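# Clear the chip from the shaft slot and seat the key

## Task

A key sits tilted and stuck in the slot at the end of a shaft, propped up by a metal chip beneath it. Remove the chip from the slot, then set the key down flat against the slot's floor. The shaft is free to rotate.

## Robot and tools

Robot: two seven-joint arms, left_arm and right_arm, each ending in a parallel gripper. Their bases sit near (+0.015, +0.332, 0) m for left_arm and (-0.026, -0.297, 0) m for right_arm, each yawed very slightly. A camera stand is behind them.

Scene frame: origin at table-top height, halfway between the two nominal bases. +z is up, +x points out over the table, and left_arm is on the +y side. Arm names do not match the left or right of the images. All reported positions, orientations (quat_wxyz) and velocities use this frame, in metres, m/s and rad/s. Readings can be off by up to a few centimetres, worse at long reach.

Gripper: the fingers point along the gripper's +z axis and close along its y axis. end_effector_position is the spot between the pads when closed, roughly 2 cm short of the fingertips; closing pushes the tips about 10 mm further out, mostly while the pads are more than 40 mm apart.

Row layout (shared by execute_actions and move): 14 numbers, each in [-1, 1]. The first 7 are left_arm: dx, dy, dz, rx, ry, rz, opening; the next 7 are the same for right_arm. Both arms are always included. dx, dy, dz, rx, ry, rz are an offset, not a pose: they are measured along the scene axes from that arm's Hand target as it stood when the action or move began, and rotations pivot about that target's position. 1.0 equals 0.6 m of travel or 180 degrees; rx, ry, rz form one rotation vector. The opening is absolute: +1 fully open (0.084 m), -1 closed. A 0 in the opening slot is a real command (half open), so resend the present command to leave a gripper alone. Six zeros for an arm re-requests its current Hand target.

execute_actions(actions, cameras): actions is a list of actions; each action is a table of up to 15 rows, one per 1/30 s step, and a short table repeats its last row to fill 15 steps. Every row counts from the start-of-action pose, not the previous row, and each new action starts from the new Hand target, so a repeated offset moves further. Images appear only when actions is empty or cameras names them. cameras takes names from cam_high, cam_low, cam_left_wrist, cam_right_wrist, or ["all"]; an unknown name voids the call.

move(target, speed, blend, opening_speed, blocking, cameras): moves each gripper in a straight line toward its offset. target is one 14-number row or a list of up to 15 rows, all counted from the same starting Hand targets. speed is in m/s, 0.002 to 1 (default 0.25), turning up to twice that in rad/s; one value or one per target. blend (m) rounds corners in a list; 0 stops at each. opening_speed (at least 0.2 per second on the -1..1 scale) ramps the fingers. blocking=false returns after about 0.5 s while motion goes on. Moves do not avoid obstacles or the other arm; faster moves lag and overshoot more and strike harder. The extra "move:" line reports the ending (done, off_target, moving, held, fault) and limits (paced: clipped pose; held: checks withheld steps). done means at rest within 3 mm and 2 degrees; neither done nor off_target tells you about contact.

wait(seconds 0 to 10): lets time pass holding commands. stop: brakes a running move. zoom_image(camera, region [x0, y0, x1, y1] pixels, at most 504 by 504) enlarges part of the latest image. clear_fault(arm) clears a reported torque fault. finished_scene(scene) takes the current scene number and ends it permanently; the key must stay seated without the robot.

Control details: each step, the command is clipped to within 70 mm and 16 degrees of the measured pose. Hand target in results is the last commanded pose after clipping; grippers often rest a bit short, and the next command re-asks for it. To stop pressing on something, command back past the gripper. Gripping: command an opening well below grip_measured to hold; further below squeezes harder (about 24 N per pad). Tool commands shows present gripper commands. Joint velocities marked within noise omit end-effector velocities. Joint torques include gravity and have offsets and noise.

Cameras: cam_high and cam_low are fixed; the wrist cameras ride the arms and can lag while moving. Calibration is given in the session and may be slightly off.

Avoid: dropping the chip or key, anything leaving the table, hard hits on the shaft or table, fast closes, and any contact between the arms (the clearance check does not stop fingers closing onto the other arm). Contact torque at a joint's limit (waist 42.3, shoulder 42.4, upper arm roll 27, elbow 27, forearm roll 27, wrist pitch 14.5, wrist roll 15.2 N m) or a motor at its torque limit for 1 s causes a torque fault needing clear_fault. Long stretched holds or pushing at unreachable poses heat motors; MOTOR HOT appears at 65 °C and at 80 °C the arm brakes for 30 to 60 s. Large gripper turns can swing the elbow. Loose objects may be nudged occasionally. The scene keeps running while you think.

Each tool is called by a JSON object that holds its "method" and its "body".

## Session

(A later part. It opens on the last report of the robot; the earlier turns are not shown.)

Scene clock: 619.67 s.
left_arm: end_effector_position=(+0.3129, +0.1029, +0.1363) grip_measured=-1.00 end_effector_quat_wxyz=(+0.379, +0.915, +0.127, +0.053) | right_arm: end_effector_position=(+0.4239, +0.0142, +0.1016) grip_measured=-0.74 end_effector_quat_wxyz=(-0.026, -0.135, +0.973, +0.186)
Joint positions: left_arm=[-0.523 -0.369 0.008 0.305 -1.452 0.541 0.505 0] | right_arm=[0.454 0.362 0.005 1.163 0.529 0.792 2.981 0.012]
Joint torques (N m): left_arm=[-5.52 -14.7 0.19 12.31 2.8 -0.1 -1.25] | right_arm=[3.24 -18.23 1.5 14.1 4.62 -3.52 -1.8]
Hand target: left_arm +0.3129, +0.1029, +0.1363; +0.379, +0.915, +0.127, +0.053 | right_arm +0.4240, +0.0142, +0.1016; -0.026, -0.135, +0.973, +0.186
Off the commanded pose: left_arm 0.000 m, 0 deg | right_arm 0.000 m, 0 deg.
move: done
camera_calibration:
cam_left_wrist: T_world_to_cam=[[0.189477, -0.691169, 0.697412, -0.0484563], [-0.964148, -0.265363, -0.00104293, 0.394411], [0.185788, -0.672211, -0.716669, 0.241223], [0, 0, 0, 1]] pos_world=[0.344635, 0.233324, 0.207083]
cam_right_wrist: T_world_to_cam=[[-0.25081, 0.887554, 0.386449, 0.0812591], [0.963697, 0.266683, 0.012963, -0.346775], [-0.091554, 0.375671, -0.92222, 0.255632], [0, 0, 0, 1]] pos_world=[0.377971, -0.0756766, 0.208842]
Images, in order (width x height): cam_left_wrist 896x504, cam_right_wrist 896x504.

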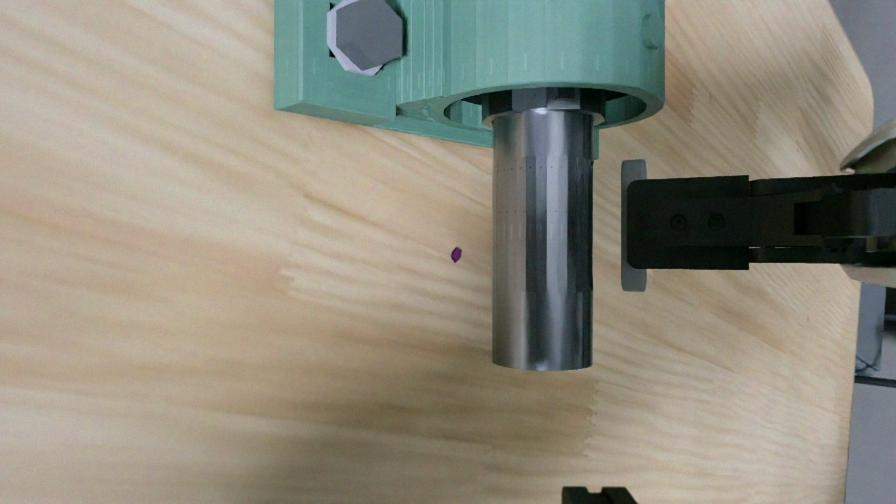

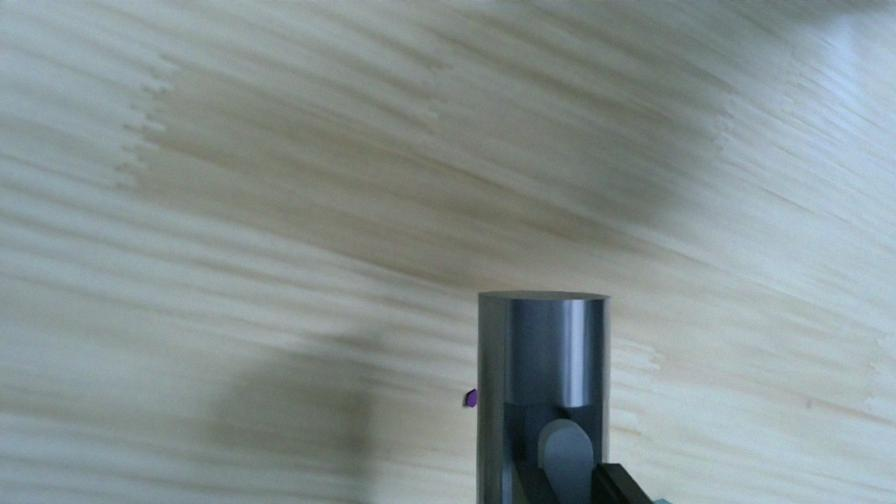

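{"method": "move", "body": {"target": [0,0,0,0,0,0,-1, -0.00052,0.00408,-0.01453,0.00428,0.00121,0,-1], "speed": 0.04, "cameras": ["cam_left_wrist","cam_right_wrist"]}}

{"method": "zoom_image", "body": {"camera": "cam_right_wrist", "region": [500, 384, 620, 504]}}

{"method": "zoom_image", "body": {"camera": "cam_left_wrist", "region": [570, 140, 650, 220]}}

{"method": "zoom_image", "body": {"camera": "cam_left_wrist", "region": [570, 220, 650, 300]}}

Scene clock: 647.20 s.
left_arm: end_effector_position=(+0.3129, +0.1029, +0.1363) grip_measured=-1.00 end_effector_quat_wxyz=(+0.379, +0.915, +0.127, +0.053) | right_arm: end_effector_position=(+0.4236, +0.0167, +0.0929) grip_measured=-0.74 end_effector_quat_wxyz=(-0.027, -0.135, +0.972, +0.193)
Joint positions: left_arm=[-0.523 -0.369 0.008 0.305 -1.452 0.541 0.505 0] | right_arm=[0.447 0.38 0.014 1.161 0.555 0.774 2.956 0.012]
Joint torques (N m): left_arm=[-5.6 -14.55 0.17 12.39 2.81 -0.14 -1.28] | right_arm=[-3.14 -17.97 1.94 10.4 4.6 -3.39 -1.6]
Hand target: left_arm +0.3129, +0.1029, +0.1363; +0.379, +0.915, +0.127, +0.053 | right_arm +0.4236, +0.0167, +0.0929; -0.027, -0.135, +0.972, +0.193
Off the commanded pose: left_arm 0.000 m, 0 deg | right_arm 0.000 m, 0 deg.
move: done
camera_calibration:
cam_left_wrist: T_world_to_cam=[[0.189477, -0.691169, 0.697412, -0.0484563], [-0.964148, -0.265363, -0.00104293, 0.394411], [0.185788, -0.672211, -0.716669, 0.241223], [0, 0, 0, 1]] pos_world=[0.344635, 0.233324, 0.207083]
cam_right_wrist: T_world_to_cam=[[-0.249395, 0.882234, 0.399332, 0.0806467], [0.963725, 0.266582, 0.0129232, -0.347022], [-0.0950535, 0.388069, -0.916716, 0.247415], [0, 0, 0, 1]] pos_world=[0.378064, -0.0746534, 0.199089]
Images, in order (width x height): cam_left_wrist 896x504, cam_right_wrist 896x504.

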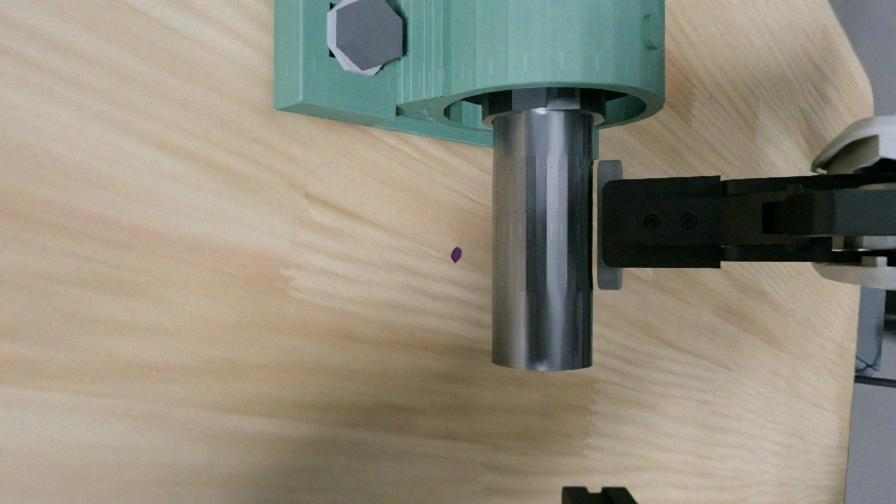

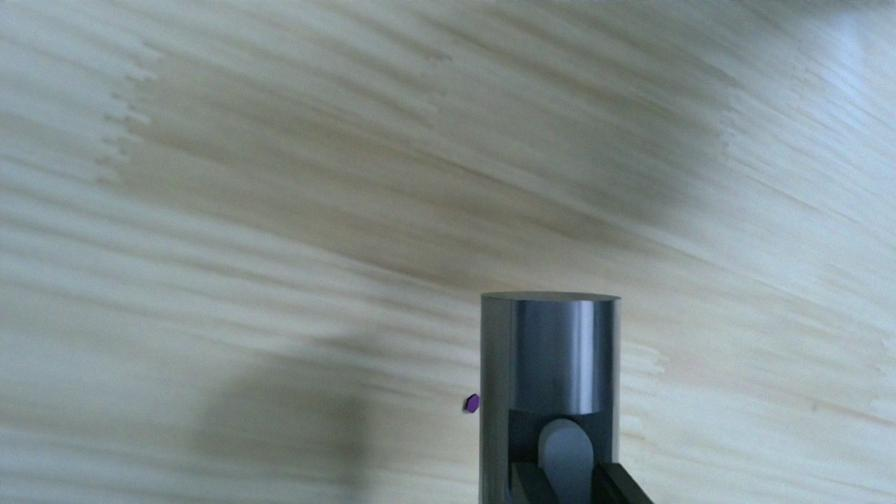

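Scaled by 4.200 from the camera's 896x504 image, which has a finer 1280x720 frame.

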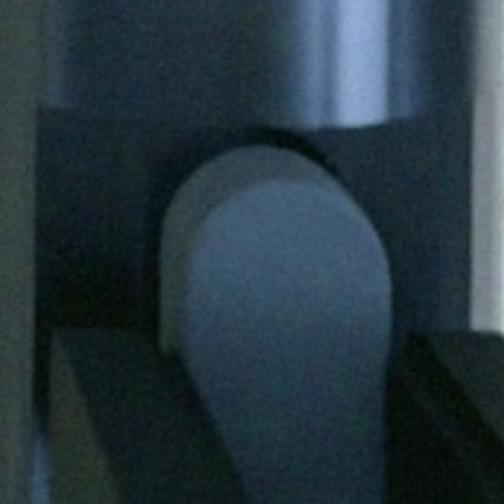

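Scaled by 6.300 from the camera's 896x504 image, which has a finer 1280x720 frame.

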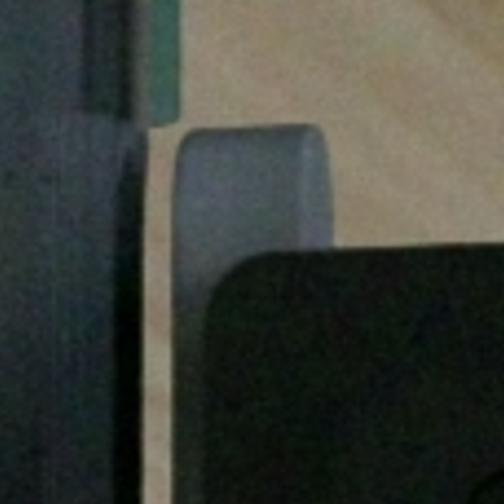

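Scaled by 6.300 from the camera's 896x504 image, which has a finer 1280x720 frame.

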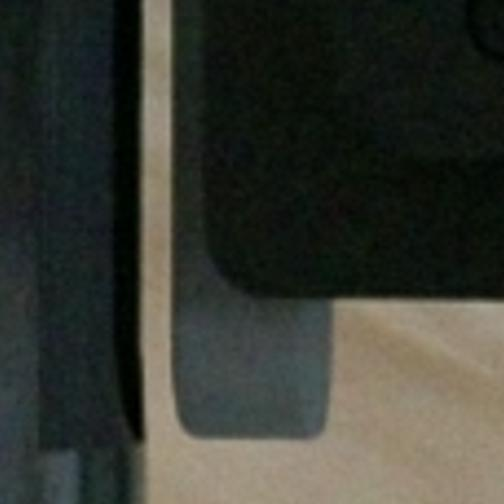

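{"method": "zoom_image", "body": {"camera": "cam_right_wrist", "region": [525, 405, 605, 465]}}

Scaled by 6.300 from the camera's 896x504 image, which has a finer 1280x720 frame.

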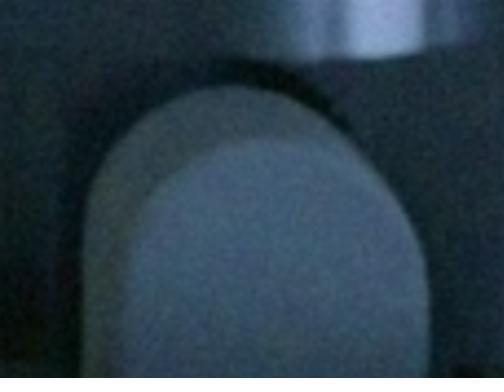

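{"method": "move", "body": {"target": [[0,0,0,0,0,0,-1, -0.00069,0.00244,-0.00616,0,0,0,-1]], "speed": 0.02, "cameras": ["cam_left_wrist","cam_right_wrist"]}}

{"method": "zoom_image", "body": {"camera": "cam_right_wrist", "region": [525, 405, 605, 465]}}

{"method": "zoom_image", "body": {"camera": "cam_left_wrist", "region": [570, 220, 650, 300]}}

Scene clock: 659.93 s.
left_arm: end_effector_position=(+0.3129, +0.1029, +0.1363) grip_measured=-1.00 end_effector_quat_wxyz=(+0.379, +0.915, +0.127, +0.053) | right_arm: end_effector_position=(+0.4232, +0.0181, +0.0892) grip_measured=-0.74 end_effector_quat_wxyz=(-0.027, -0.135, +0.972, +0.193)
Joint positions: left_arm=[-0.523 -0.369 0.008 0.305 -1.452 0.541 0.505 0] | right_arm=[0.449 0.388 0.017 1.16 0.558 0.765 2.954 0.012]
Joint torques (N m): left_arm=[-5.71 -14.12 0.07 12.47 2.89 -0.06 -1.21] | right_arm=[3.98 -18.4 1.88 11.2 4.72 -3.46 -1.68]
Hand target: left_arm +0.3129, +0.1029, +0.1363; +0.379, +0.915, +0.127, +0.053 | right_arm +0.4232, +0.0181, +0.0892; -0.027, -0.135, +0.972, +0.193
Off the commanded pose: left_arm 0.000 m, 0 deg | right_arm 0.000 m, 0 deg.
move: done
camera_calibration:
cam_left_wrist: T_world_to_cam=[[0.189477, -0.691169, 0.697412, -0.0484563], [-0.964148, -0.265363, -0.00104293, 0.394411], [0.185788, -0.672211, -0.716669, 0.241223], [0, 0, 0, 1]] pos_world=[0.344635, 0.233324, 0.207083]
cam_right_wrist: T_world_to_cam=[[-0.249311, 0.882258, 0.399332, 0.0807589], [0.963747, 0.266505, 0.0128883, -0.346969], [-0.095053, 0.388068, -0.916716, 0.243442], [0, 0, 0, 1]] pos_world=[0.377665, -0.0732532, 0.195389]
Images, in order (width x height): cam_left_wrist 896x504, cam_right_wrist 896x504.

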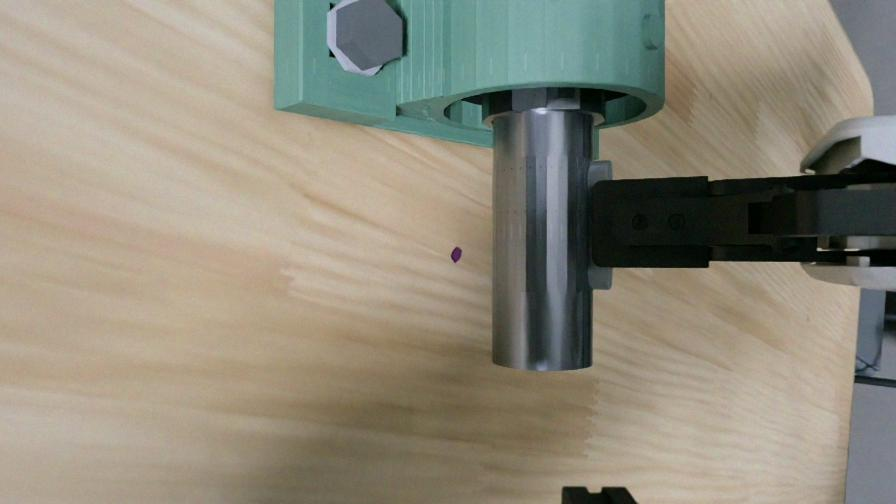

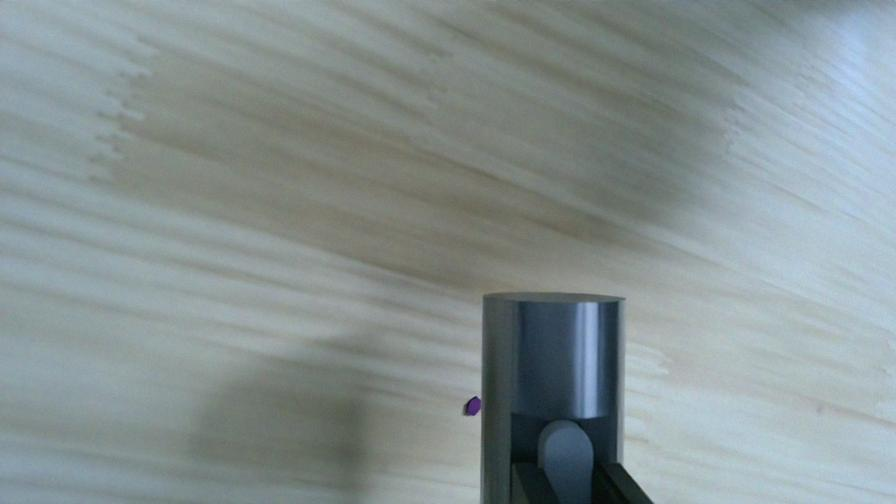

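Scaled by 6.300 from the camera's 896x504 image, which has a finer 1280x720 frame.

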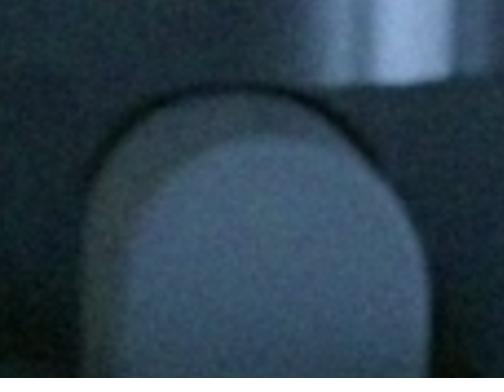

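Scaled by 6.300 from the camera's 896x504 image, which has a finer 1280x720 frame.

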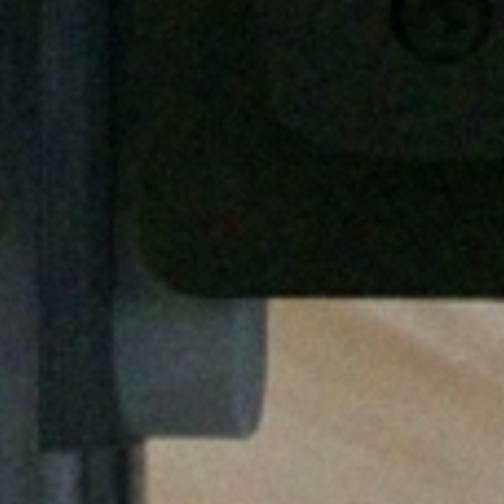

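{"method": "move", "body": {"target": [[0,0,0,0,0,0,-1, -0.00045,0.00159,-0.00401,0,0,0,-1]], "speed": 0.015, "cameras": ["cam_left_wrist","cam_right_wrist"]}}

{"method": "zoom_image", "body": {"camera": "cam_right_wrist", "region": [525, 405, 605, 465]}}

{"method": "zoom_image", "body": {"camera": "cam_left_wrist", "region": [560, 140, 660, 300]}}

Scene clock: 665.10 s.
left_arm: end_effector_position=(+0.3129, +0.1029, +0.1363) grip_measured=-1.00 end_effector_quat_wxyz=(+0.379, +0.915, +0.127, +0.053) | right_arm: end_effector_position=(+0.4230, +0.0191, +0.0869) grip_measured=-0.74 end_effector_quat_wxyz=(-0.027, -0.135, +0.972, +0.193)
Joint positions: left_arm=[-0.523 -0.369 0.008 0.305 -1.452 0.541 0.505 0] | right_arm=[0.45 0.393 0.018 1.16 0.561 0.76 2.952 0.012]
Joint torques (N m): left_arm=[-5.59 -13.74 0.12 12.56 2.89 -0.14 -1.2] | right_arm=[4.65 -13.53 3.34 10.5 4.91 -4.58 -1.94]
Hand target: left_arm +0.3129, +0.1029, +0.1363; +0.379, +0.915, +0.127, +0.053 | right_arm +0.4230, +0.0191, +0.0868; -0.027, -0.135, +0.972, +0.193
Off the commanded pose: left_arm 0.000 m, 0 deg | right_arm 0.000 m, 0 deg.
move: done
camera_calibration:
cam_left_wrist: T_world_to_cam=[[0.189477, -0.691169, 0.697412, -0.0484563], [-0.964148, -0.265363, -0.00104293, 0.394411], [0.185788, -0.672211, -0.716669, 0.241223], [0, 0, 0, 1]] pos_world=[0.344635, 0.233324, 0.207083]
cam_right_wrist: T_world_to_cam=[[-0.249433, 0.882223, 0.399331, 0.0808293], [0.963716, 0.266617, 0.0129389, -0.347001], [-0.0950537, 0.388069, -0.916715, 0.240835], [0, 0, 0, 1]] pos_world=[0.377464, -0.0722535, 0.192989]
Images, in order (width x height): cam_left_wrist 896x504, cam_right_wrist 896x504.

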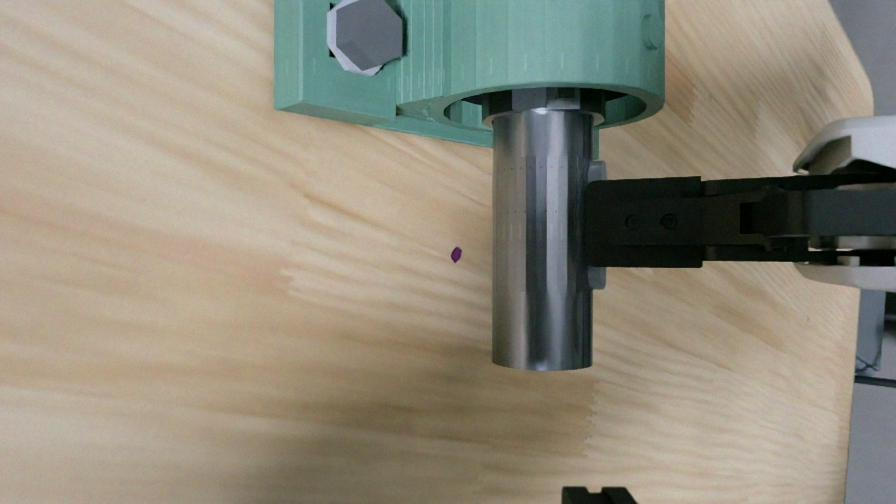

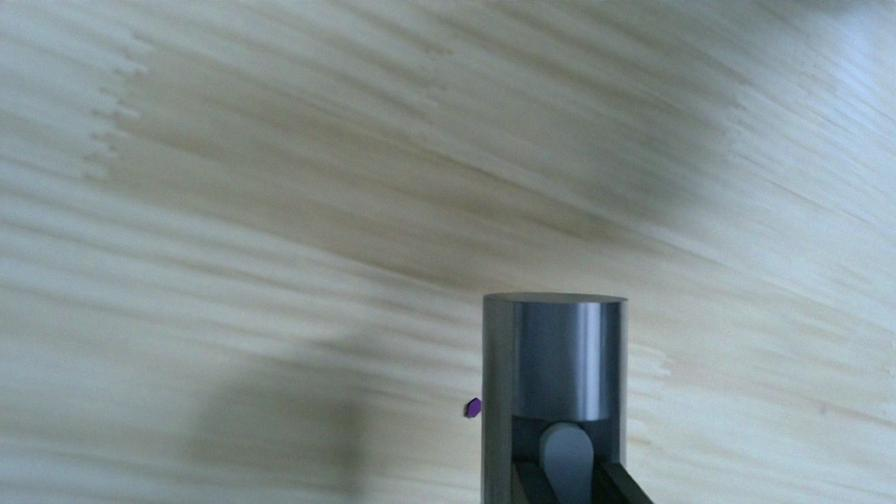

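Scaled by 6.300 from the camera's 896x504 image, which has a finer 1280x720 frame.

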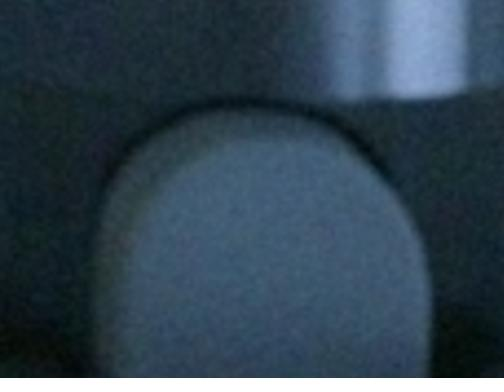

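Scaled by 3.150 from the camera's 896x504 image, which has a finer 1280x720 frame.

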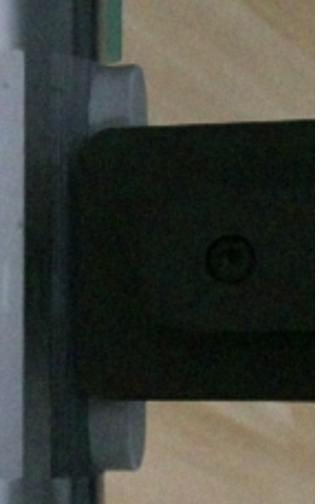

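{"method": "move", "body": {"target": [[0,0,0,0,0,0,-1, 0,0,0,0,0,0,-0.5],[0,0,0,0,0,0,-1, 0.00138,-0.00489,0.01233,0,0,0,-0.5],[0,0,0,0,0,0,-1, 0.00138,-0.00489,0.01233,0,0,0,-1],[0,0,0,0,0,0,-1, 0.00083,-0.00293,0.0074,0,0,0,-1]], "speed": 0.05, "opening_speed": 1.5, "cameras": ["cam_left_wrist","cam_right_wrist"]}}

{"method": "zoom_image", "body": {"camera": "cam_left_wrist", "region": [560, 140, 660, 300]}}

{"method": "zoom_image", "body": {"camera": "cam_right_wrist", "region": [480, 380, 640, 504]}}

Scene clock: 672.50 s.
left_arm: end_effector_position=(+0.3129, +0.1029, +0.1363) grip_measured=-1.00 end_effector_quat_wxyz=(+0.379, +0.915, +0.127, +0.053) | right_arm: end_effector_position=(+0.4235, +0.0173, +0.0912) grip_measured=-1.00 end_effector_quat_wxyz=(-0.027, -0.135, +0.972, +0.193)
Joint positions: left_arm=[-0.523 -0.369 0.008 0.305 -1.452 0.541 0.505 0] | right_arm=[0.448 0.384 0.015 1.161 0.556 0.77 2.955 0]
Joint torques (N m): left_arm=[-5.46 -13.47 0.21 12.64 2.79 -0.16 -1.18] | right_arm=[3.53 -17.75 1.84 10.51 4.65 -3.36 -1.71]
Hand target: left_arm +0.3129, +0.1029, +0.1363; +0.379, +0.915, +0.127, +0.053 | right_arm +0.4235, +0.0173, +0.0912; -0.027, -0.135, +0.972, +0.193
Off the commanded pose: left_arm 0.000 m, 0 deg | right_arm 0.000 m, 0 deg.
move: done
camera_calibration:
cam_left_wrist: T_world_to_cam=[[0.189477, -0.691169, 0.697412, -0.0484563], [-0.964148, -0.265363, -0.00104293, 0.394411], [0.185788, -0.672211, -0.716669, 0.241223], [0, 0, 0, 1]] pos_world=[0.344635, 0.233324, 0.207083]
cam_right_wrist: T_world_to_cam=[[-0.249311, 0.882258, 0.399332, 0.0806277], [0.963747, 0.266505, 0.0128883, -0.347001], [-0.095053, 0.388068, -0.916716, 0.245566], [0, 0, 0, 1]] pos_world=[0.377865, -0.0739532, 0.197389]
Images, in order (width x height): cam_left_wrist 896x504, cam_right_wrist 896x504.

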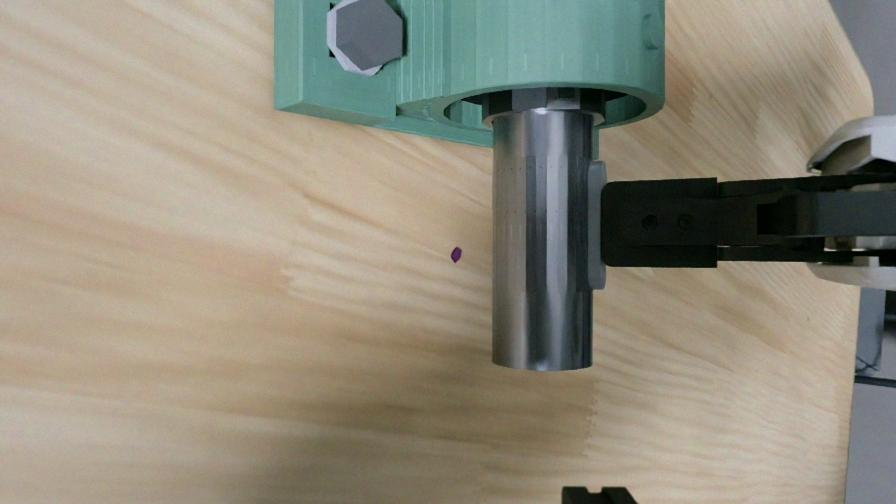

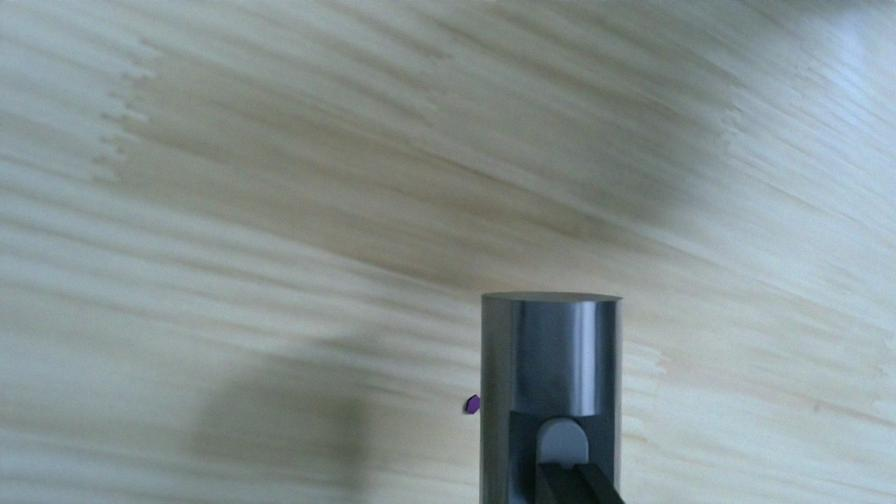

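Scaled by 3.150 from the camera's 896x504 image, which has a finer 1280x720 frame.

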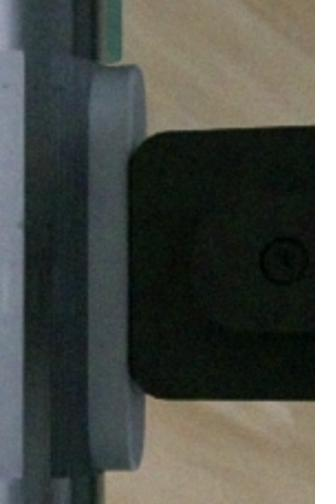

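Scaled by 3.150 from the camera's 896x504 image, which has a finer 1280x720 frame.

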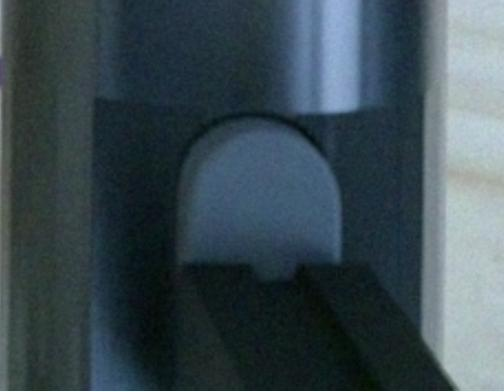

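{"method": "move", "body": {"target": [0,0,0,0,0,0,-1,-0.000346,0.001222,-0.003082,0,0,0,-1], "speed": 0.02, "cameras": []}}

Scene clock: 683.93 s.
left_arm: end_effector_position=(+0.3129, +0.1029, +0.1363) grip_measured=-1.00 end_effector_quat_wxyz=(+0.379, +0.915, +0.127, +0.053) | right_arm: end_effector_position=(+0.4234, +0.0180, +0.0896) grip_measured=-1.00 end_effector_quat_wxyz=(-0.027, -0.135, +0.972, +0.193)
Joint positions: left_arm=[-0.523 -0.369 0.008 0.305 -1.452 0.541 0.505 0] | right_arm=[0.448 0.387 0.017 1.161 0.558 0.766 2.954 0]
Joint torques (N m): left_arm=[-5.62 -13.11 0.17 12.72 2.75 -0.15 -1.19] | right_arm=[8.63 1.23 6.76 3.96 5.22 -2.95 -1.74]
Hand target: left_arm +0.3129, +0.1029, +0.1363; +0.379, +0.915, +0.127, +0.053 | right_arm +0.4233, +0.0181, +0.0894; -0.027, -0.135, +0.972, +0.193
Off the commanded pose: left_arm 0.000 m, 0 deg | right_arm 0.000 m, 0 deg.
move: done
No camera images: "cameras" was empty.

{"method": "execute_actions", "body": {"actions": [[[0,0,0,0,0,0,-1,0.000087,-0.000306,0.00077,0,0,0,-1]]], "cameras": ["cam_left_wrist"]}}

{"method": "zoom_image", "body": {"camera": "cam_left_wrist", "region": [560, 140, 660, 300]}}

Scene clock: 687.67 s.
left_arm: end_effector_position=(+0.3129, +0.1029, +0.1363) grip_measured=-1.00 end_effector_quat_wxyz=(+0.379, +0.915, +0.127, +0.053) | right_arm: end_effector_position=(+0.4233, +0.0179, +0.0898) grip_measured=-1.00 end_effector_quat_wxyz=(-0.027, -0.135, +0.972, +0.193)
Joint positions: left_arm=[-0.523 -0.369 0.008 0.305 -1.452 0.541 0.505 0] | right_arm=[0.449 0.387 0.016 1.16 0.558 0.767 2.954 0]
Joint torques (N m): left_arm=[-5.58 -12.68 0.2 12.89 2.66 -0.16 -1.22] | right_arm=[5.13 -14.86 3.13 3.8 -3.99 4.07 1.27]
Hand target: left_arm +0.3129, +0.1029, +0.1363; +0.379, +0.915, +0.127, +0.053 | right_arm +0.4233, +0.0179, +0.0898; -0.027, -0.135, +0.972, +0.193
Off the commanded pose: left_arm 0.000 m, 0 deg | right_arm 0.000 m, 0 deg.
Step readings (end_effector_position of left_arm | right_arm):
0: (+0.3129, +0.1029, +0.1363) | (+0.4233, +0.0181, +0.0894)
1: (+0.3129, +0.1029, +0.1363) | (+0.4233, +0.0181, +0.0894)
2: (+0.3129, +0.1029, +0.1363) | (+0.4232, +0.0181, +0.0894)
4: (+0.3129, +0.1029, +0.1363) | (+0.4232, +0.0180, +0.0895)
8: (+0.3129, +0.1029, +0.1363) | (+0.4232, +0.0180, +0.0896)
15: (+0.3129, +0.1029, +0.1363) | (+0.4233, +0.0179, +0.0897)
camera_calibration:
cam_left_wrist: T_world_to_cam=[[0.189477, -0.691169, 0.697412, -0.0484563], [-0.964148, -0.265363, -0.00104293, 0.394411], [0.185788, -0.672211, -0.716669, 0.241223], [0, 0, 0, 1]] pos_world=[0.344635, 0.233324, 0.207083]
Images, in order (width x height): cam_left_wrist 896x504.

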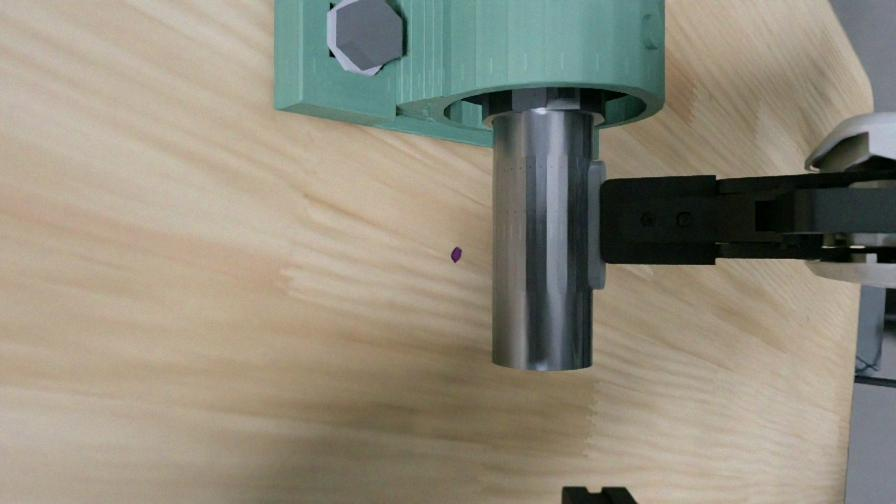

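Scaled by 3.150 from the camera's 896x504 image, which has a finer 1280x720 frame.

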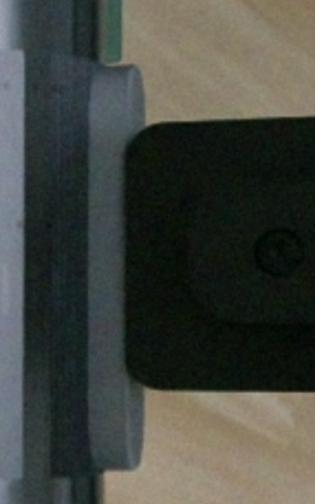

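{"method": "move", "body": {"target": [0,0,0,0,0,0,-1,0.000277,-0.000978,0.002466,0,0,0,-1], "speed": 0.03, "cameras": []}}

{"method": "move", "body": {"target": [0,0,0,0,0,0,-1,-0.000087,0.000306,-0.00077,0,0,0,-1], "speed": 0.02, "cameras": []}}

{"method": "move", "body": {"target": [0,0,0,0,0,0,-1,-0.000052,0.000183,-0.000462,0,0,0,-1], "speed": 0.02, "cameras": []}}

{"method": "move", "body": {"target": [0,0,0,0,0,0,-1,-0.000052,0.000183,-0.000462,0,0,0,-1], "speed": 0.02, "cameras": []}}

Scene clock: 712.80 s.
left_arm: end_effector_position=(+0.3129, +0.1029, +0.1363) grip_measured=-1.00 end_effector_quat_wxyz=(+0.379, +0.915, +0.127, +0.053) | right_arm: end_effector_position=(+0.4233, +0.0173, +0.0912) grip_measured=-1.00 end_effector_quat_wxyz=(-0.027, -0.135, +0.972, +0.193)
Joint positions: left_arm=[-0.523 -0.369 0.008 0.305 -1.452 0.541 0.505 0] | right_arm=[0.448 0.384 0.015 1.16 0.556 0.771 2.955 0]
Joint torques (N m): left_arm=[-5.51 -12.5 0.14 12.92 2.63 -0.18 -1.19] | right_arm=[-2.79 -27.06 -1.72 13.38 -4.05 0.32 1.82]
Hand target: left_arm +0.3129, +0.1029, +0.1363; +0.379, +0.915, +0.127, +0.053 | right_arm +0.4235, +0.0173, +0.0913; -0.027, -0.135, +0.972, +0.193
Off the commanded pose: left_arm 0.000 m, 0 deg | right_arm 0.000 m, 0 deg.
move: done
No camera images: "cameras" was empty.

Scene clock: 713.50 s.
left_arm: end_effector_position=(+0.3129, +0.1029, +0.1363) grip_measured=-1.00 end_effector_quat_wxyz=(+0.379, +0.915, +0.127, +0.053) | right_arm: end_effector_position=(+0.4235, +0.0174, +0.0909) grip_measured=-1.00 end_effector_quat_wxyz=(-0.027, -0.134, +0.972, +0.193)
Joint positions: left_arm=[-0.523 -0.369 0.008 0.305 -1.452 0.541 0.505 0] | right_arm=[0.448 0.385 0.016 1.161 0.557 0.769 2.955 0]
Joint torques (N m): left_arm=[-5.55 -12.35 0.19 12.95 2.59 -0.15 -1.19] | right_arm=[0.41 -17.68 1.63 13.13 4.47 -3.41 -0.52]
Hand target: left_arm +0.3129, +0.1029, +0.1363; +0.379, +0.915, +0.127, +0.053 | right_arm +0.4234, +0.0175, +0.0908; -0.027, -0.135, +0.972, +0.193
Off the commanded pose: left_arm 0.000 m, 0 deg | right_arm 0.000 m, 0 deg.
move: done
No camera images: "cameras" was empty.

Scene clock: 714.20 s.
left_arm: end_effector_position=(+0.3129, +0.1029, +0.1363) grip_measured=-1.00 end_effector_quat_wxyz=(+0.379, +0.915, +0.127, +0.053) | right_arm: end_effector_position=(+0.4234, +0.0176, +0.0906) grip_measured=-1.00 end_effector_quat_wxyz=(-0.027, -0.135, +0.972, +0.193)
Joint positions: left_arm=[-0.523 -0.369 0.008 0.305 -1.452 0.541 0.505 0] | right_arm=[0.448 0.385 0.016 1.161 0.557 0.769 2.955 0]
Joint torques (N m): left_arm=[-5.62 -12.31 0.16 12.97 2.7 -0.12 -1.18] | right_arm=[1.28 -15.02 2.42 10.23 4.69 -3.25 -1.73]
Hand target: left_arm +0.3129, +0.1029, +0.1363; +0.379, +0.915, +0.127, +0.053 | right_arm +0.4234, +0.0176, +0.0906; -0.027, -0.135, +0.972, +0.193
Off the commanded pose: left_arm 0.000 m, 0 deg | right_arm 0.000 m, 0 deg.
move: done
No camera images: "cameras" was empty.

Scene clock: 714.90 s.
left_arm: end_effector_position=(+0.3129, +0.1029, +0.1363) grip_measured=-1.00 end_effector_quat_wxyz=(+0.379, +0.915, +0.127, +0.053) | right_arm: end_effector_position=(+0.4234, +0.0177, +0.0903) grip_measured=-1.00 end_effector_quat_wxyz=(-0.027, -0.135, +0.972, +0.193)
Joint positions: left_arm=[-0.523 -0.369 0.008 0.305 -1.452 0.541 0.505 0] | right_arm=[0.448 0.386 0.016 1.161 0.557 0.768 2.955 0]
Joint torques (N m): left_arm=[-5.59 -12.43 0.2 13.07 2.6 -0.16 -1.19] | right_arm=[4.45 -9.99 3.49 8.09 4.47 -3.24 -1.81]
Hand target: left_arm +0.3129, +0.1029, +0.1363; +0.379, +0.915, +0.127, +0.053 | right_arm +0.4234, +0.0177, +0.0903; -0.027, -0.135, +0.972, +0.193
Off the commanded pose: left_arm 0.000 m, 0 deg | right_arm 0.000 m, 0 deg.
move: done
No camera images: "cameras" was empty.

{"method": "zoom_image", "body": {"camera": "cam_left_wrist", "region": [575, 150, 625, 200]}}

{"method": "zoom_image", "body": {"camera": "cam_left_wrist", "region": [575, 255, 625, 305]}}

Scaled by 10.080 from the camera's 896x504 image, which has a finer 1280x720 frame.
This view is cut from an older image: the scene may have changed since it was taken.

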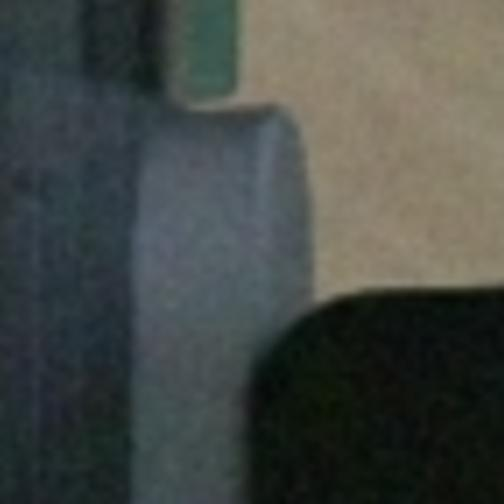

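Scaled by 10.080 from the camera's 896x504 image, which has a finer 1280x720 frame.
This view is cut from an older image: the scene may have changed since it was taken.

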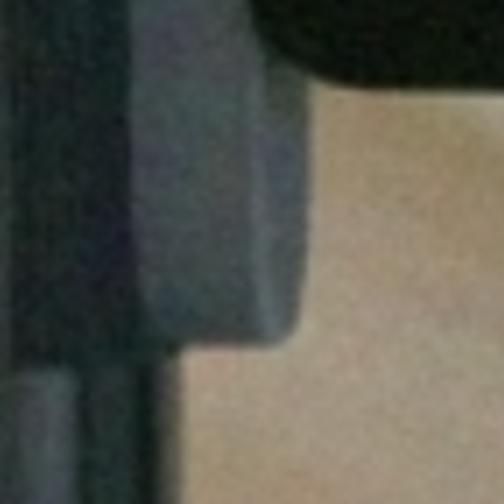

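{"method": "move", "body": {"target": [[0,0,0,0,0,0,-1,0.000519,-0.001833,0.004622,0,0,0,-1],[0,0,0,0,0,0,-1,-0.068441,-0.021353,0.004622,0,0,0,-1],[0,0,0,0,0,0,-1,-0.069323,-0.018236,-0.003236,0,0,0,-1]], "speed": [0.03,0.08,0.02], "blend": [0.001,0.002,0], "cameras": []}}

{"method": "move", "body": {"target": [0,0,0,0,0,0,-1,-0.000087,0.000306,-0.00077,0,0,0,-1], "speed": 0.02, "cameras": []}}

{"method": "move", "body": {"target": [0,0,0,0,0,0,-1,-0.000052,0.000183,-0.000462,0,0,0,-1], "speed": 0.02, "cameras": []}}

{"method": "move", "body": {"target": [0,0,0,0,0,0,-1,-0.000052,0.000183,-0.000462,0,0,0,-1], "speed": 0.02, "cameras": ["cam_left_wrist"]}}

Scene clock: 745.43 s.
left_arm: end_effector_position=(+0.3129, +0.1029, +0.1363) grip_measured=-1.00 end_effector_quat_wxyz=(+0.379, +0.915, +0.127, +0.053) | right_arm: end_effector_position=(+0.3818, +0.0067, +0.0884) grip_measured=-1.00 end_effector_quat_wxyz=(-0.027, -0.135, +0.972, +0.193)
Joint positions: left_arm=[-0.523 -0.369 0.008 0.305 -1.452 0.541 0.505 0] | right_arm=[0.461 0.274 0.031 0.989 0.593 0.706 2.932 0]
Joint torques (N m): left_arm=[-5.35 -12.11 0.17 13.1 2.58 -0.2 -1.21] | right_arm=[3.17 -15.31 1.52 10.19 4.31 -3.42 -1.67]
Hand target: left_arm +0.3129, +0.1029, +0.1363; +0.379, +0.915, +0.127, +0.053 | right_arm +0.3818, +0.0067, +0.0883; -0.027, -0.135, +0.972, +0.193
Off the commanded pose: left_arm 0.000 m, 0 deg | right_arm 0.000 m, 0 deg.
move: done
No camera images: "cameras" was empty.

Scene clock: 746.13 s.
left_arm: end_effector_position=(+0.3129, +0.1029, +0.1363) grip_measured=-1.00 end_effector_quat_wxyz=(+0.379, +0.915, +0.127, +0.053) | right_arm: end_effector_position=(+0.3817, +0.0069, +0.0879) grip_measured=-1.00 end_effector_quat_wxyz=(-0.027, -0.135, +0.972, +0.193)
Joint positions: left_arm=[-0.523 -0.369 0.008 0.305 -1.452 0.541 0.505 0] | right_arm=[0.461 0.276 0.032 0.989 0.594 0.705 2.931 0]
Joint torques (N m): left_arm=[-5.48 -11.86 0.19 13.16 2.51 -0.19 -1.17] | right_arm=[2.88 -15.87 1.76 10.06 4.26 -3.16 -1.69]
Hand target: left_arm +0.3129, +0.1029, +0.1363; +0.379, +0.915, +0.127, +0.053 | right_arm +0.3817, +0.0069, +0.0879; -0.027, -0.135, +0.972, +0.193
Off the commanded pose: left_arm 0.000 m, 0 deg | right_arm 0.000 m, 0 deg.
move: done
No camera images: "cameras" was empty.

Scene clock: 746.83 s.
left_arm: end_effector_position=(+0.3129, +0.1029, +0.1363) grip_measured=-1.00 end_effector_quat_wxyz=(+0.379, +0.915, +0.127, +0.053) | right_arm: end_effector_position=(+0.3817, +0.0070, +0.0876) grip_measured=-1.00 end_effector_quat_wxyz=(-0.027, -0.135, +0.972, +0.193)
Joint positions: left_arm=[-0.523 -0.369 0.008 0.305 -1.452 0.541 0.505 0] | right_arm=[0.461 0.276 0.032 0.989 0.594 0.704 2.931 0]
Joint torques (N m): left_arm=[-5.51 -11.84 0.2 13.15 2.57 -0.18 -1.17] | right_arm=[3.02 -15.99 1.72 9.87 4.55 -3.28 -1.81]
Hand target: left_arm +0.3129, +0.1029, +0.1363; +0.379, +0.915, +0.127, +0.053 | right_arm +0.3817, +0.0070, +0.0876; -0.027, -0.135, +0.972, +0.193
Off the commanded pose: left_arm 0.000 m, 0 deg | right_arm 0.000 m, 0 deg.
move: done
No camera images: "cameras" was empty.

Scene clock: 747.53 s.
left_arm: end_effector_position=(+0.3129, +0.1029, +0.1363) grip_measured=-1.00 end_effector_quat_wxyz=(+0.379, +0.915, +0.127, +0.053) | right_arm: end_effector_position=(+0.3816, +0.0072, +0.0873) grip_measured=-1.00 end_effector_quat_wxyz=(-0.027, -0.135, +0.972, +0.193)
Joint positions: left_arm=[-0.523 -0.369 0.008 0.305 -1.452 0.541 0.505 0] | right_arm=[0.461 0.277 0.032 0.989 0.594 0.703 2.931 0]
Joint torques (N m): left_arm=[-5.48 -11.9 0.12 13.17 2.57 -0.21 -1.17] | right_arm=[3.08 -15.8 1.72 10.13 4.52 -3.29 -1.64]
Hand target: left_arm +0.3129, +0.1029, +0.1363; +0.379, +0.915, +0.127, +0.053 | right_arm +0.3816, +0.0072, +0.0873; -0.027, -0.135, +0.972, +0.193
Off the commanded pose: left_arm 0.000 m, 0 deg | right_arm 0.000 m, 0 deg.
move: done
camera_calibration:
cam_left_wrist: T_world_to_cam=[[0.189477, -0.691169, 0.697412, -0.0484563], [-0.964148, -0.265363, -0.00104293, 0.394411], [0.185788, -0.672211, -0.716669, 0.241223], [0, 0, 0, 1]] pos_world=[0.344635, 0.233324, 0.207083]
Images, in order (width x height): cam_left_wrist 896x504.

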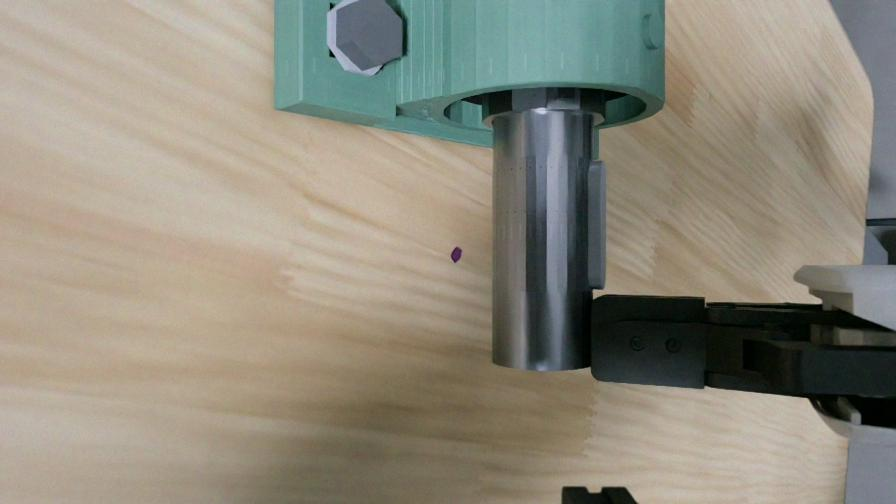

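{"method": "move", "body": {"target": [0,0,0,0,0,0,-1,-0.000052,0.000183,-0.000462,0,0,0,-1], "speed": 0.02, "cameras": []}}

{"method": "move", "body": {"target": [0,0,0,0,0,0,-1,-0.000052,0.000183,-0.000462,0,0,0,-1], "speed": 0.02, "cameras": []}}

{"method": "move", "body": {"target": [0,0,0,0,0,0,-1,-0.000052,0.000183,-0.000462,0,0,0,-1], "speed": 0.02, "cameras": []}}

Scene clock: 753.00 s.
left_arm: end_effector_position=(+0.3129, +0.1029, +0.1363) grip_measured=-1.00 end_effector_quat_wxyz=(+0.379, +0.915, +0.127, +0.053) | right_arm: end_effector_position=(+0.3816, +0.0073, +0.0871) grip_measured=-1.00 end_effector_quat_wxyz=(-0.027, -0.135, +0.972, +0.193)
Joint positions: left_arm=[-0.523 -0.369 0.008 0.305 -1.452 0.541 0.505 0] | right_arm=[0.462 0.277 0.032 0.989 0.595 0.703 2.931 0]
Joint torques (N m): left_arm=[-5.49 -11.51 0.17 13.21 2.52 -0.21 -1.19] | right_arm=[3.16 -15.44 1.86 10.13 4.44 -3.44 -1.79]
Hand target: left_arm +0.3129, +0.1029, +0.1363; +0.379, +0.915, +0.127, +0.053 | right_arm +0.3816, +0.0073, +0.0871; -0.027, -0.135, +0.972, +0.193
Off the commanded pose: left_arm 0.000 m, 0 deg | right_arm 0.000 m, 0 deg.
move: done
No camera images: "cameras" was empty.

Scene clock: 753.70 s.
left_arm: end_effector_position=(+0.3129, +0.1029, +0.1363) grip_measured=-1.00 end_effector_quat_wxyz=(+0.379, +0.915, +0.127, +0.053) | right_arm: end_effector_position=(+0.3816, +0.0074, +0.0868) grip_measured=-1.00 end_effector_quat_wxyz=(-0.027, -0.135, +0.972, +0.193)
Joint positions: left_arm=[-0.523 -0.369 0.008 0.305 -1.452 0.541 0.505 0] | right_arm=[0.462 0.278 0.033 0.989 0.595 0.702 2.93 0]
Joint torques (N m): left_arm=[-5.57 -11.42 0.12 13.31 2.55 -0.25 -1.15] | right_arm=[3.45 -14.35 1.86 10.01 4.43 -3.11 -1.72]
Hand target: left_arm +0.3129, +0.1029, +0.1363; +0.379, +0.915, +0.127, +0.053 | right_arm +0.3816, +0.0074, +0.0868; -0.027, -0.135, +0.972, +0.193
Off the commanded pose: left_arm 0.000 m, 0 deg | right_arm 0.000 m, 0 deg.
move: done
No camera images: "cameras" was empty.

Scene clock: 754.40 s.
left_arm: end_effector_position=(+0.3129, +0.1029, +0.1363) grip_measured=-1.00 end_effector_quat_wxyz=(+0.379, +0.915, +0.127, +0.053) | right_arm: end_effector_position=(+0.3816, +0.0075, +0.0865) grip_measured=-1.00 end_effector_quat_wxyz=(-0.027, -0.135, +0.972, +0.193)
Joint positions: left_arm=[-0.523 -0.369 0.008 0.305 -1.452 0.541 0.505 0] | right_arm=[0.462 0.279 0.033 0.989 0.596 0.701 2.93 0]
Joint torques (N m): left_arm=[-5.52 -11.44 0.16 13.27 2.49 -0.23 -1.19] | right_arm=[3.86 -10.91 2.68 9.73 4.55 -3.29 -1.7]
Hand target: left_arm +0.3129, +0.1029, +0.1363; +0.379, +0.915, +0.127, +0.053 | right_arm +0.3816, +0.0075, +0.0865; -0.027, -0.135, +0.972, +0.193
Off the commanded pose: left_arm 0.000 m, 0 deg | right_arm 0.000 m, 0 deg.
move: done
No camera images: "cameras" was empty.

{"method": "move", "body": {"target": [[0,0,0,0,0,0,-1,0.001038,-0.003667,0.009245,0,0,0,-1],[0,0,0,0,0,0,-1,0.017075,0.000873,0.009245,0,0,0,-1],[0,0,0,0,0,0,-1,0.01666,0.00234,0.005547,0,0,0,-1]], "speed": [0.05,0.05,0.02], "blend": [0.001,0.002,0], "cameras": ["cam_left_wrist"]}}

{"method": "zoom_image", "body": {"camera": "cam_left_wrist", "region": [560, 140, 660, 300]}}

Scene clock: 798.77 s.
left_arm: end_effector_position=(+0.3129, +0.1029, +0.1363) grip_measured=-1.00 end_effector_quat_wxyz=(+0.379, +0.915, +0.127, +0.053) | right_arm: end_effector_position=(+0.3915, +0.0088, +0.0898) grip_measured=-1.00 end_effector_quat_wxyz=(-0.027, -0.134, +0.972, +0.193)
Joint positions: left_arm=[-0.523 -0.369 0.008 0.305 -1.452 0.541 0.505 0] | right_arm=[0.458 0.298 0.027 1.028 0.583 0.722 2.938 0]
Joint torques (N m): left_arm=[-5.55 -11.17 0.07 13.33 2.42 -0.2 -1.2] | right_arm=[3.47 -14.91 2.1 10.97 4.61 -2.77 -1.69]
Hand target: left_arm +0.3129, +0.1029, +0.1363; +0.379, +0.915, +0.127, +0.053 | right_arm +0.3915, +0.0089, +0.0898; -0.027, -0.135, +0.972, +0.193
Off the commanded pose: left_arm 0.000 m, 0 deg | right_arm 0.000 m, 0 deg.
move: done; blend cut to 0.0012 m at target 2
camera_calibration:
cam_left_wrist: T_world_to_cam=[[0.189477, -0.691169, 0.697412, -0.0484563], [-0.964148, -0.265363, -0.00104293, 0.394411], [0.185788, -0.672211, -0.716669, 0.241223], [0, 0, 0, 1]] pos_world=[0.344635, 0.233324, 0.207083]
Images, in order (width x height): cam_left_wrist 896x504.

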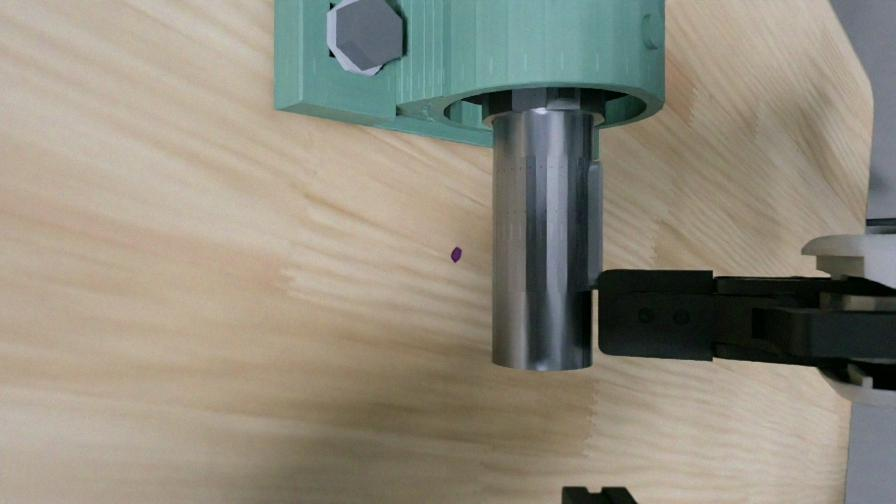

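Scaled by 3.150 from the camera's 896x504 image, which has a finer 1280x720 frame.

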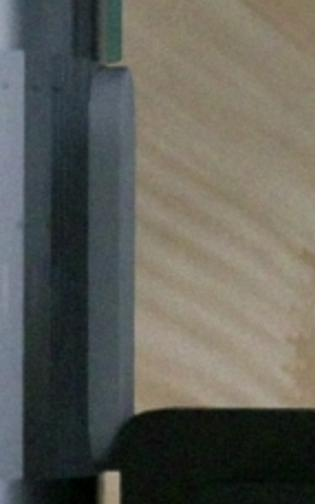

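{"method": "move", "body": {"target": [[0,0,0,0,0,0,-1,-0.000121,0.000428,-0.001079,0,0,0,-1],[0,0,0,0,0,0,-1,0.000519,-0.001833,0.004622,0,0,0,-1],[0,0,0,0,0,0,-1,0.053453,0.013147,0.004622,0,0,0,-1],[0,0,0,0,0,0,-1,0.052935,0.01498,0.0,0,0,0,-1]], "speed": [0.02,0.03,0.06,0.02], "blend": [0,0.001,0.002,0], "cameras": ["cam_left_wrist"]}}

{"method": "zoom_image", "body": {"camera": "cam_left_wrist", "region": [560, 140, 660, 300]}}

Scene clock: 806.67 s.
left_arm: end_effector_position=(+0.3129, +0.1029, +0.1363) grip_measured=-1.00 end_effector_quat_wxyz=(+0.379, +0.915, +0.127, +0.053) | right_arm: end_effector_position=(+0.4234, +0.0178, +0.0899) grip_measured=-1.00 end_effector_quat_wxyz=(-0.027, -0.134, +0.972, +0.193)
Joint positions: left_arm=[-0.523 -0.369 0.008 0.305 -1.452 0.541 0.505 0] | right_arm=[0.448 0.387 0.016 1.161 0.558 0.767 2.955 0]
Joint torques (N m): left_arm=[-5.48 -10.73 0.14 13.47 2.34 -0.18 -1.15] | right_arm=[3.76 -16.63 2.42 13.04 4.79 -3.07 -1.25]
Hand target: left_arm +0.3129, +0.1029, +0.1363; +0.379, +0.915, +0.127, +0.053 | right_arm +0.4233, +0.0179, +0.0898; -0.027, -0.135, +0.972, +0.193
Off the commanded pose: left_arm 0.000 m, 0 deg | right_arm 0.000 m, 0 deg.
move: done; blend cut to 0.0015 m at target 3
camera_calibration:
cam_left_wrist: T_world_to_cam=[[0.189477, -0.691169, 0.697412, -0.0484563], [-0.964148, -0.265363, -0.00104293, 0.394411], [0.185788, -0.672211, -0.716669, 0.241223], [0, 0, 0, 1]] pos_world=[0.344635, 0.233324, 0.207083]
Images, in order (width x height): cam_left_wrist 896x504.

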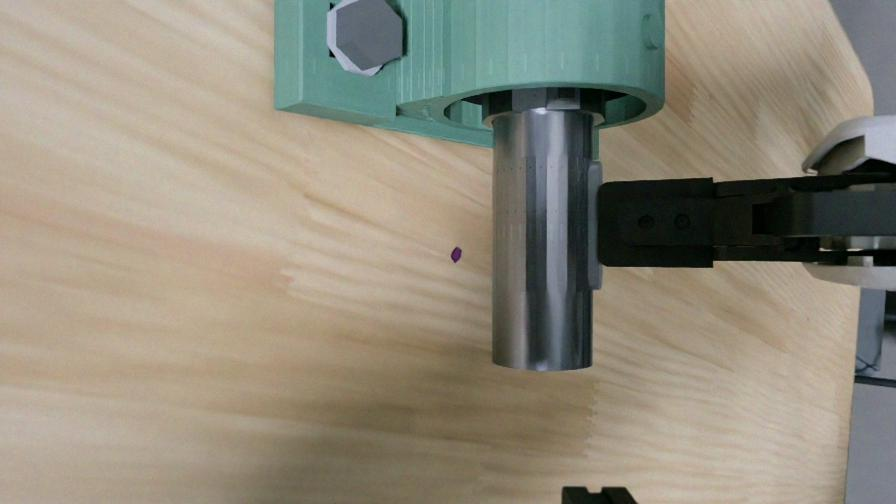

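Scaled by 3.150 from the camera's 896x504 image, which has a finer 1280x720 frame.

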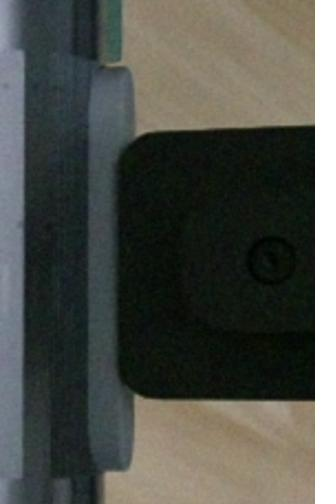

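{"method": "move", "body": {"target": [0,0,0,0,0,0,-1,-0.000156,0.00055,-0.001387,0,0,0,-1], "speed": 0.02, "cameras": []}}

Scene clock: 810.23 s.
left_arm: end_effector_position=(+0.3129, +0.1029, +0.1363) grip_measured=-1.00 end_effector_quat_wxyz=(+0.379, +0.915, +0.127, +0.053) | right_arm: end_effector_position=(+0.4233, +0.0182, +0.0891) grip_measured=-1.00 end_effector_quat_wxyz=(-0.027, -0.135, +0.972, +0.193)
Joint positions: left_arm=[-0.523 -0.369 0.008 0.305 -1.452 0.541 0.505 0] | right_arm=[0.449 0.388 0.017 1.161 0.559 0.765 2.954 0]
Joint torques (N m): left_arm=[-5.5 -10.33 0.21 13.61 2.33 -0.31 -1.18] | right_arm=[6.8 -4.93 5.28 7.22 4.85 -2.85 -1.66]
Hand target: left_arm +0.3129, +0.1029, +0.1363; +0.379, +0.915, +0.127, +0.053 | right_arm +0.4232, +0.0182, +0.0890; -0.027, -0.135, +0.972, +0.193
Off the commanded pose: left_arm 0.000 m, 0 deg | right_arm 0.000 m, 0 deg.
move: done
No camera images: "cameras" was empty.


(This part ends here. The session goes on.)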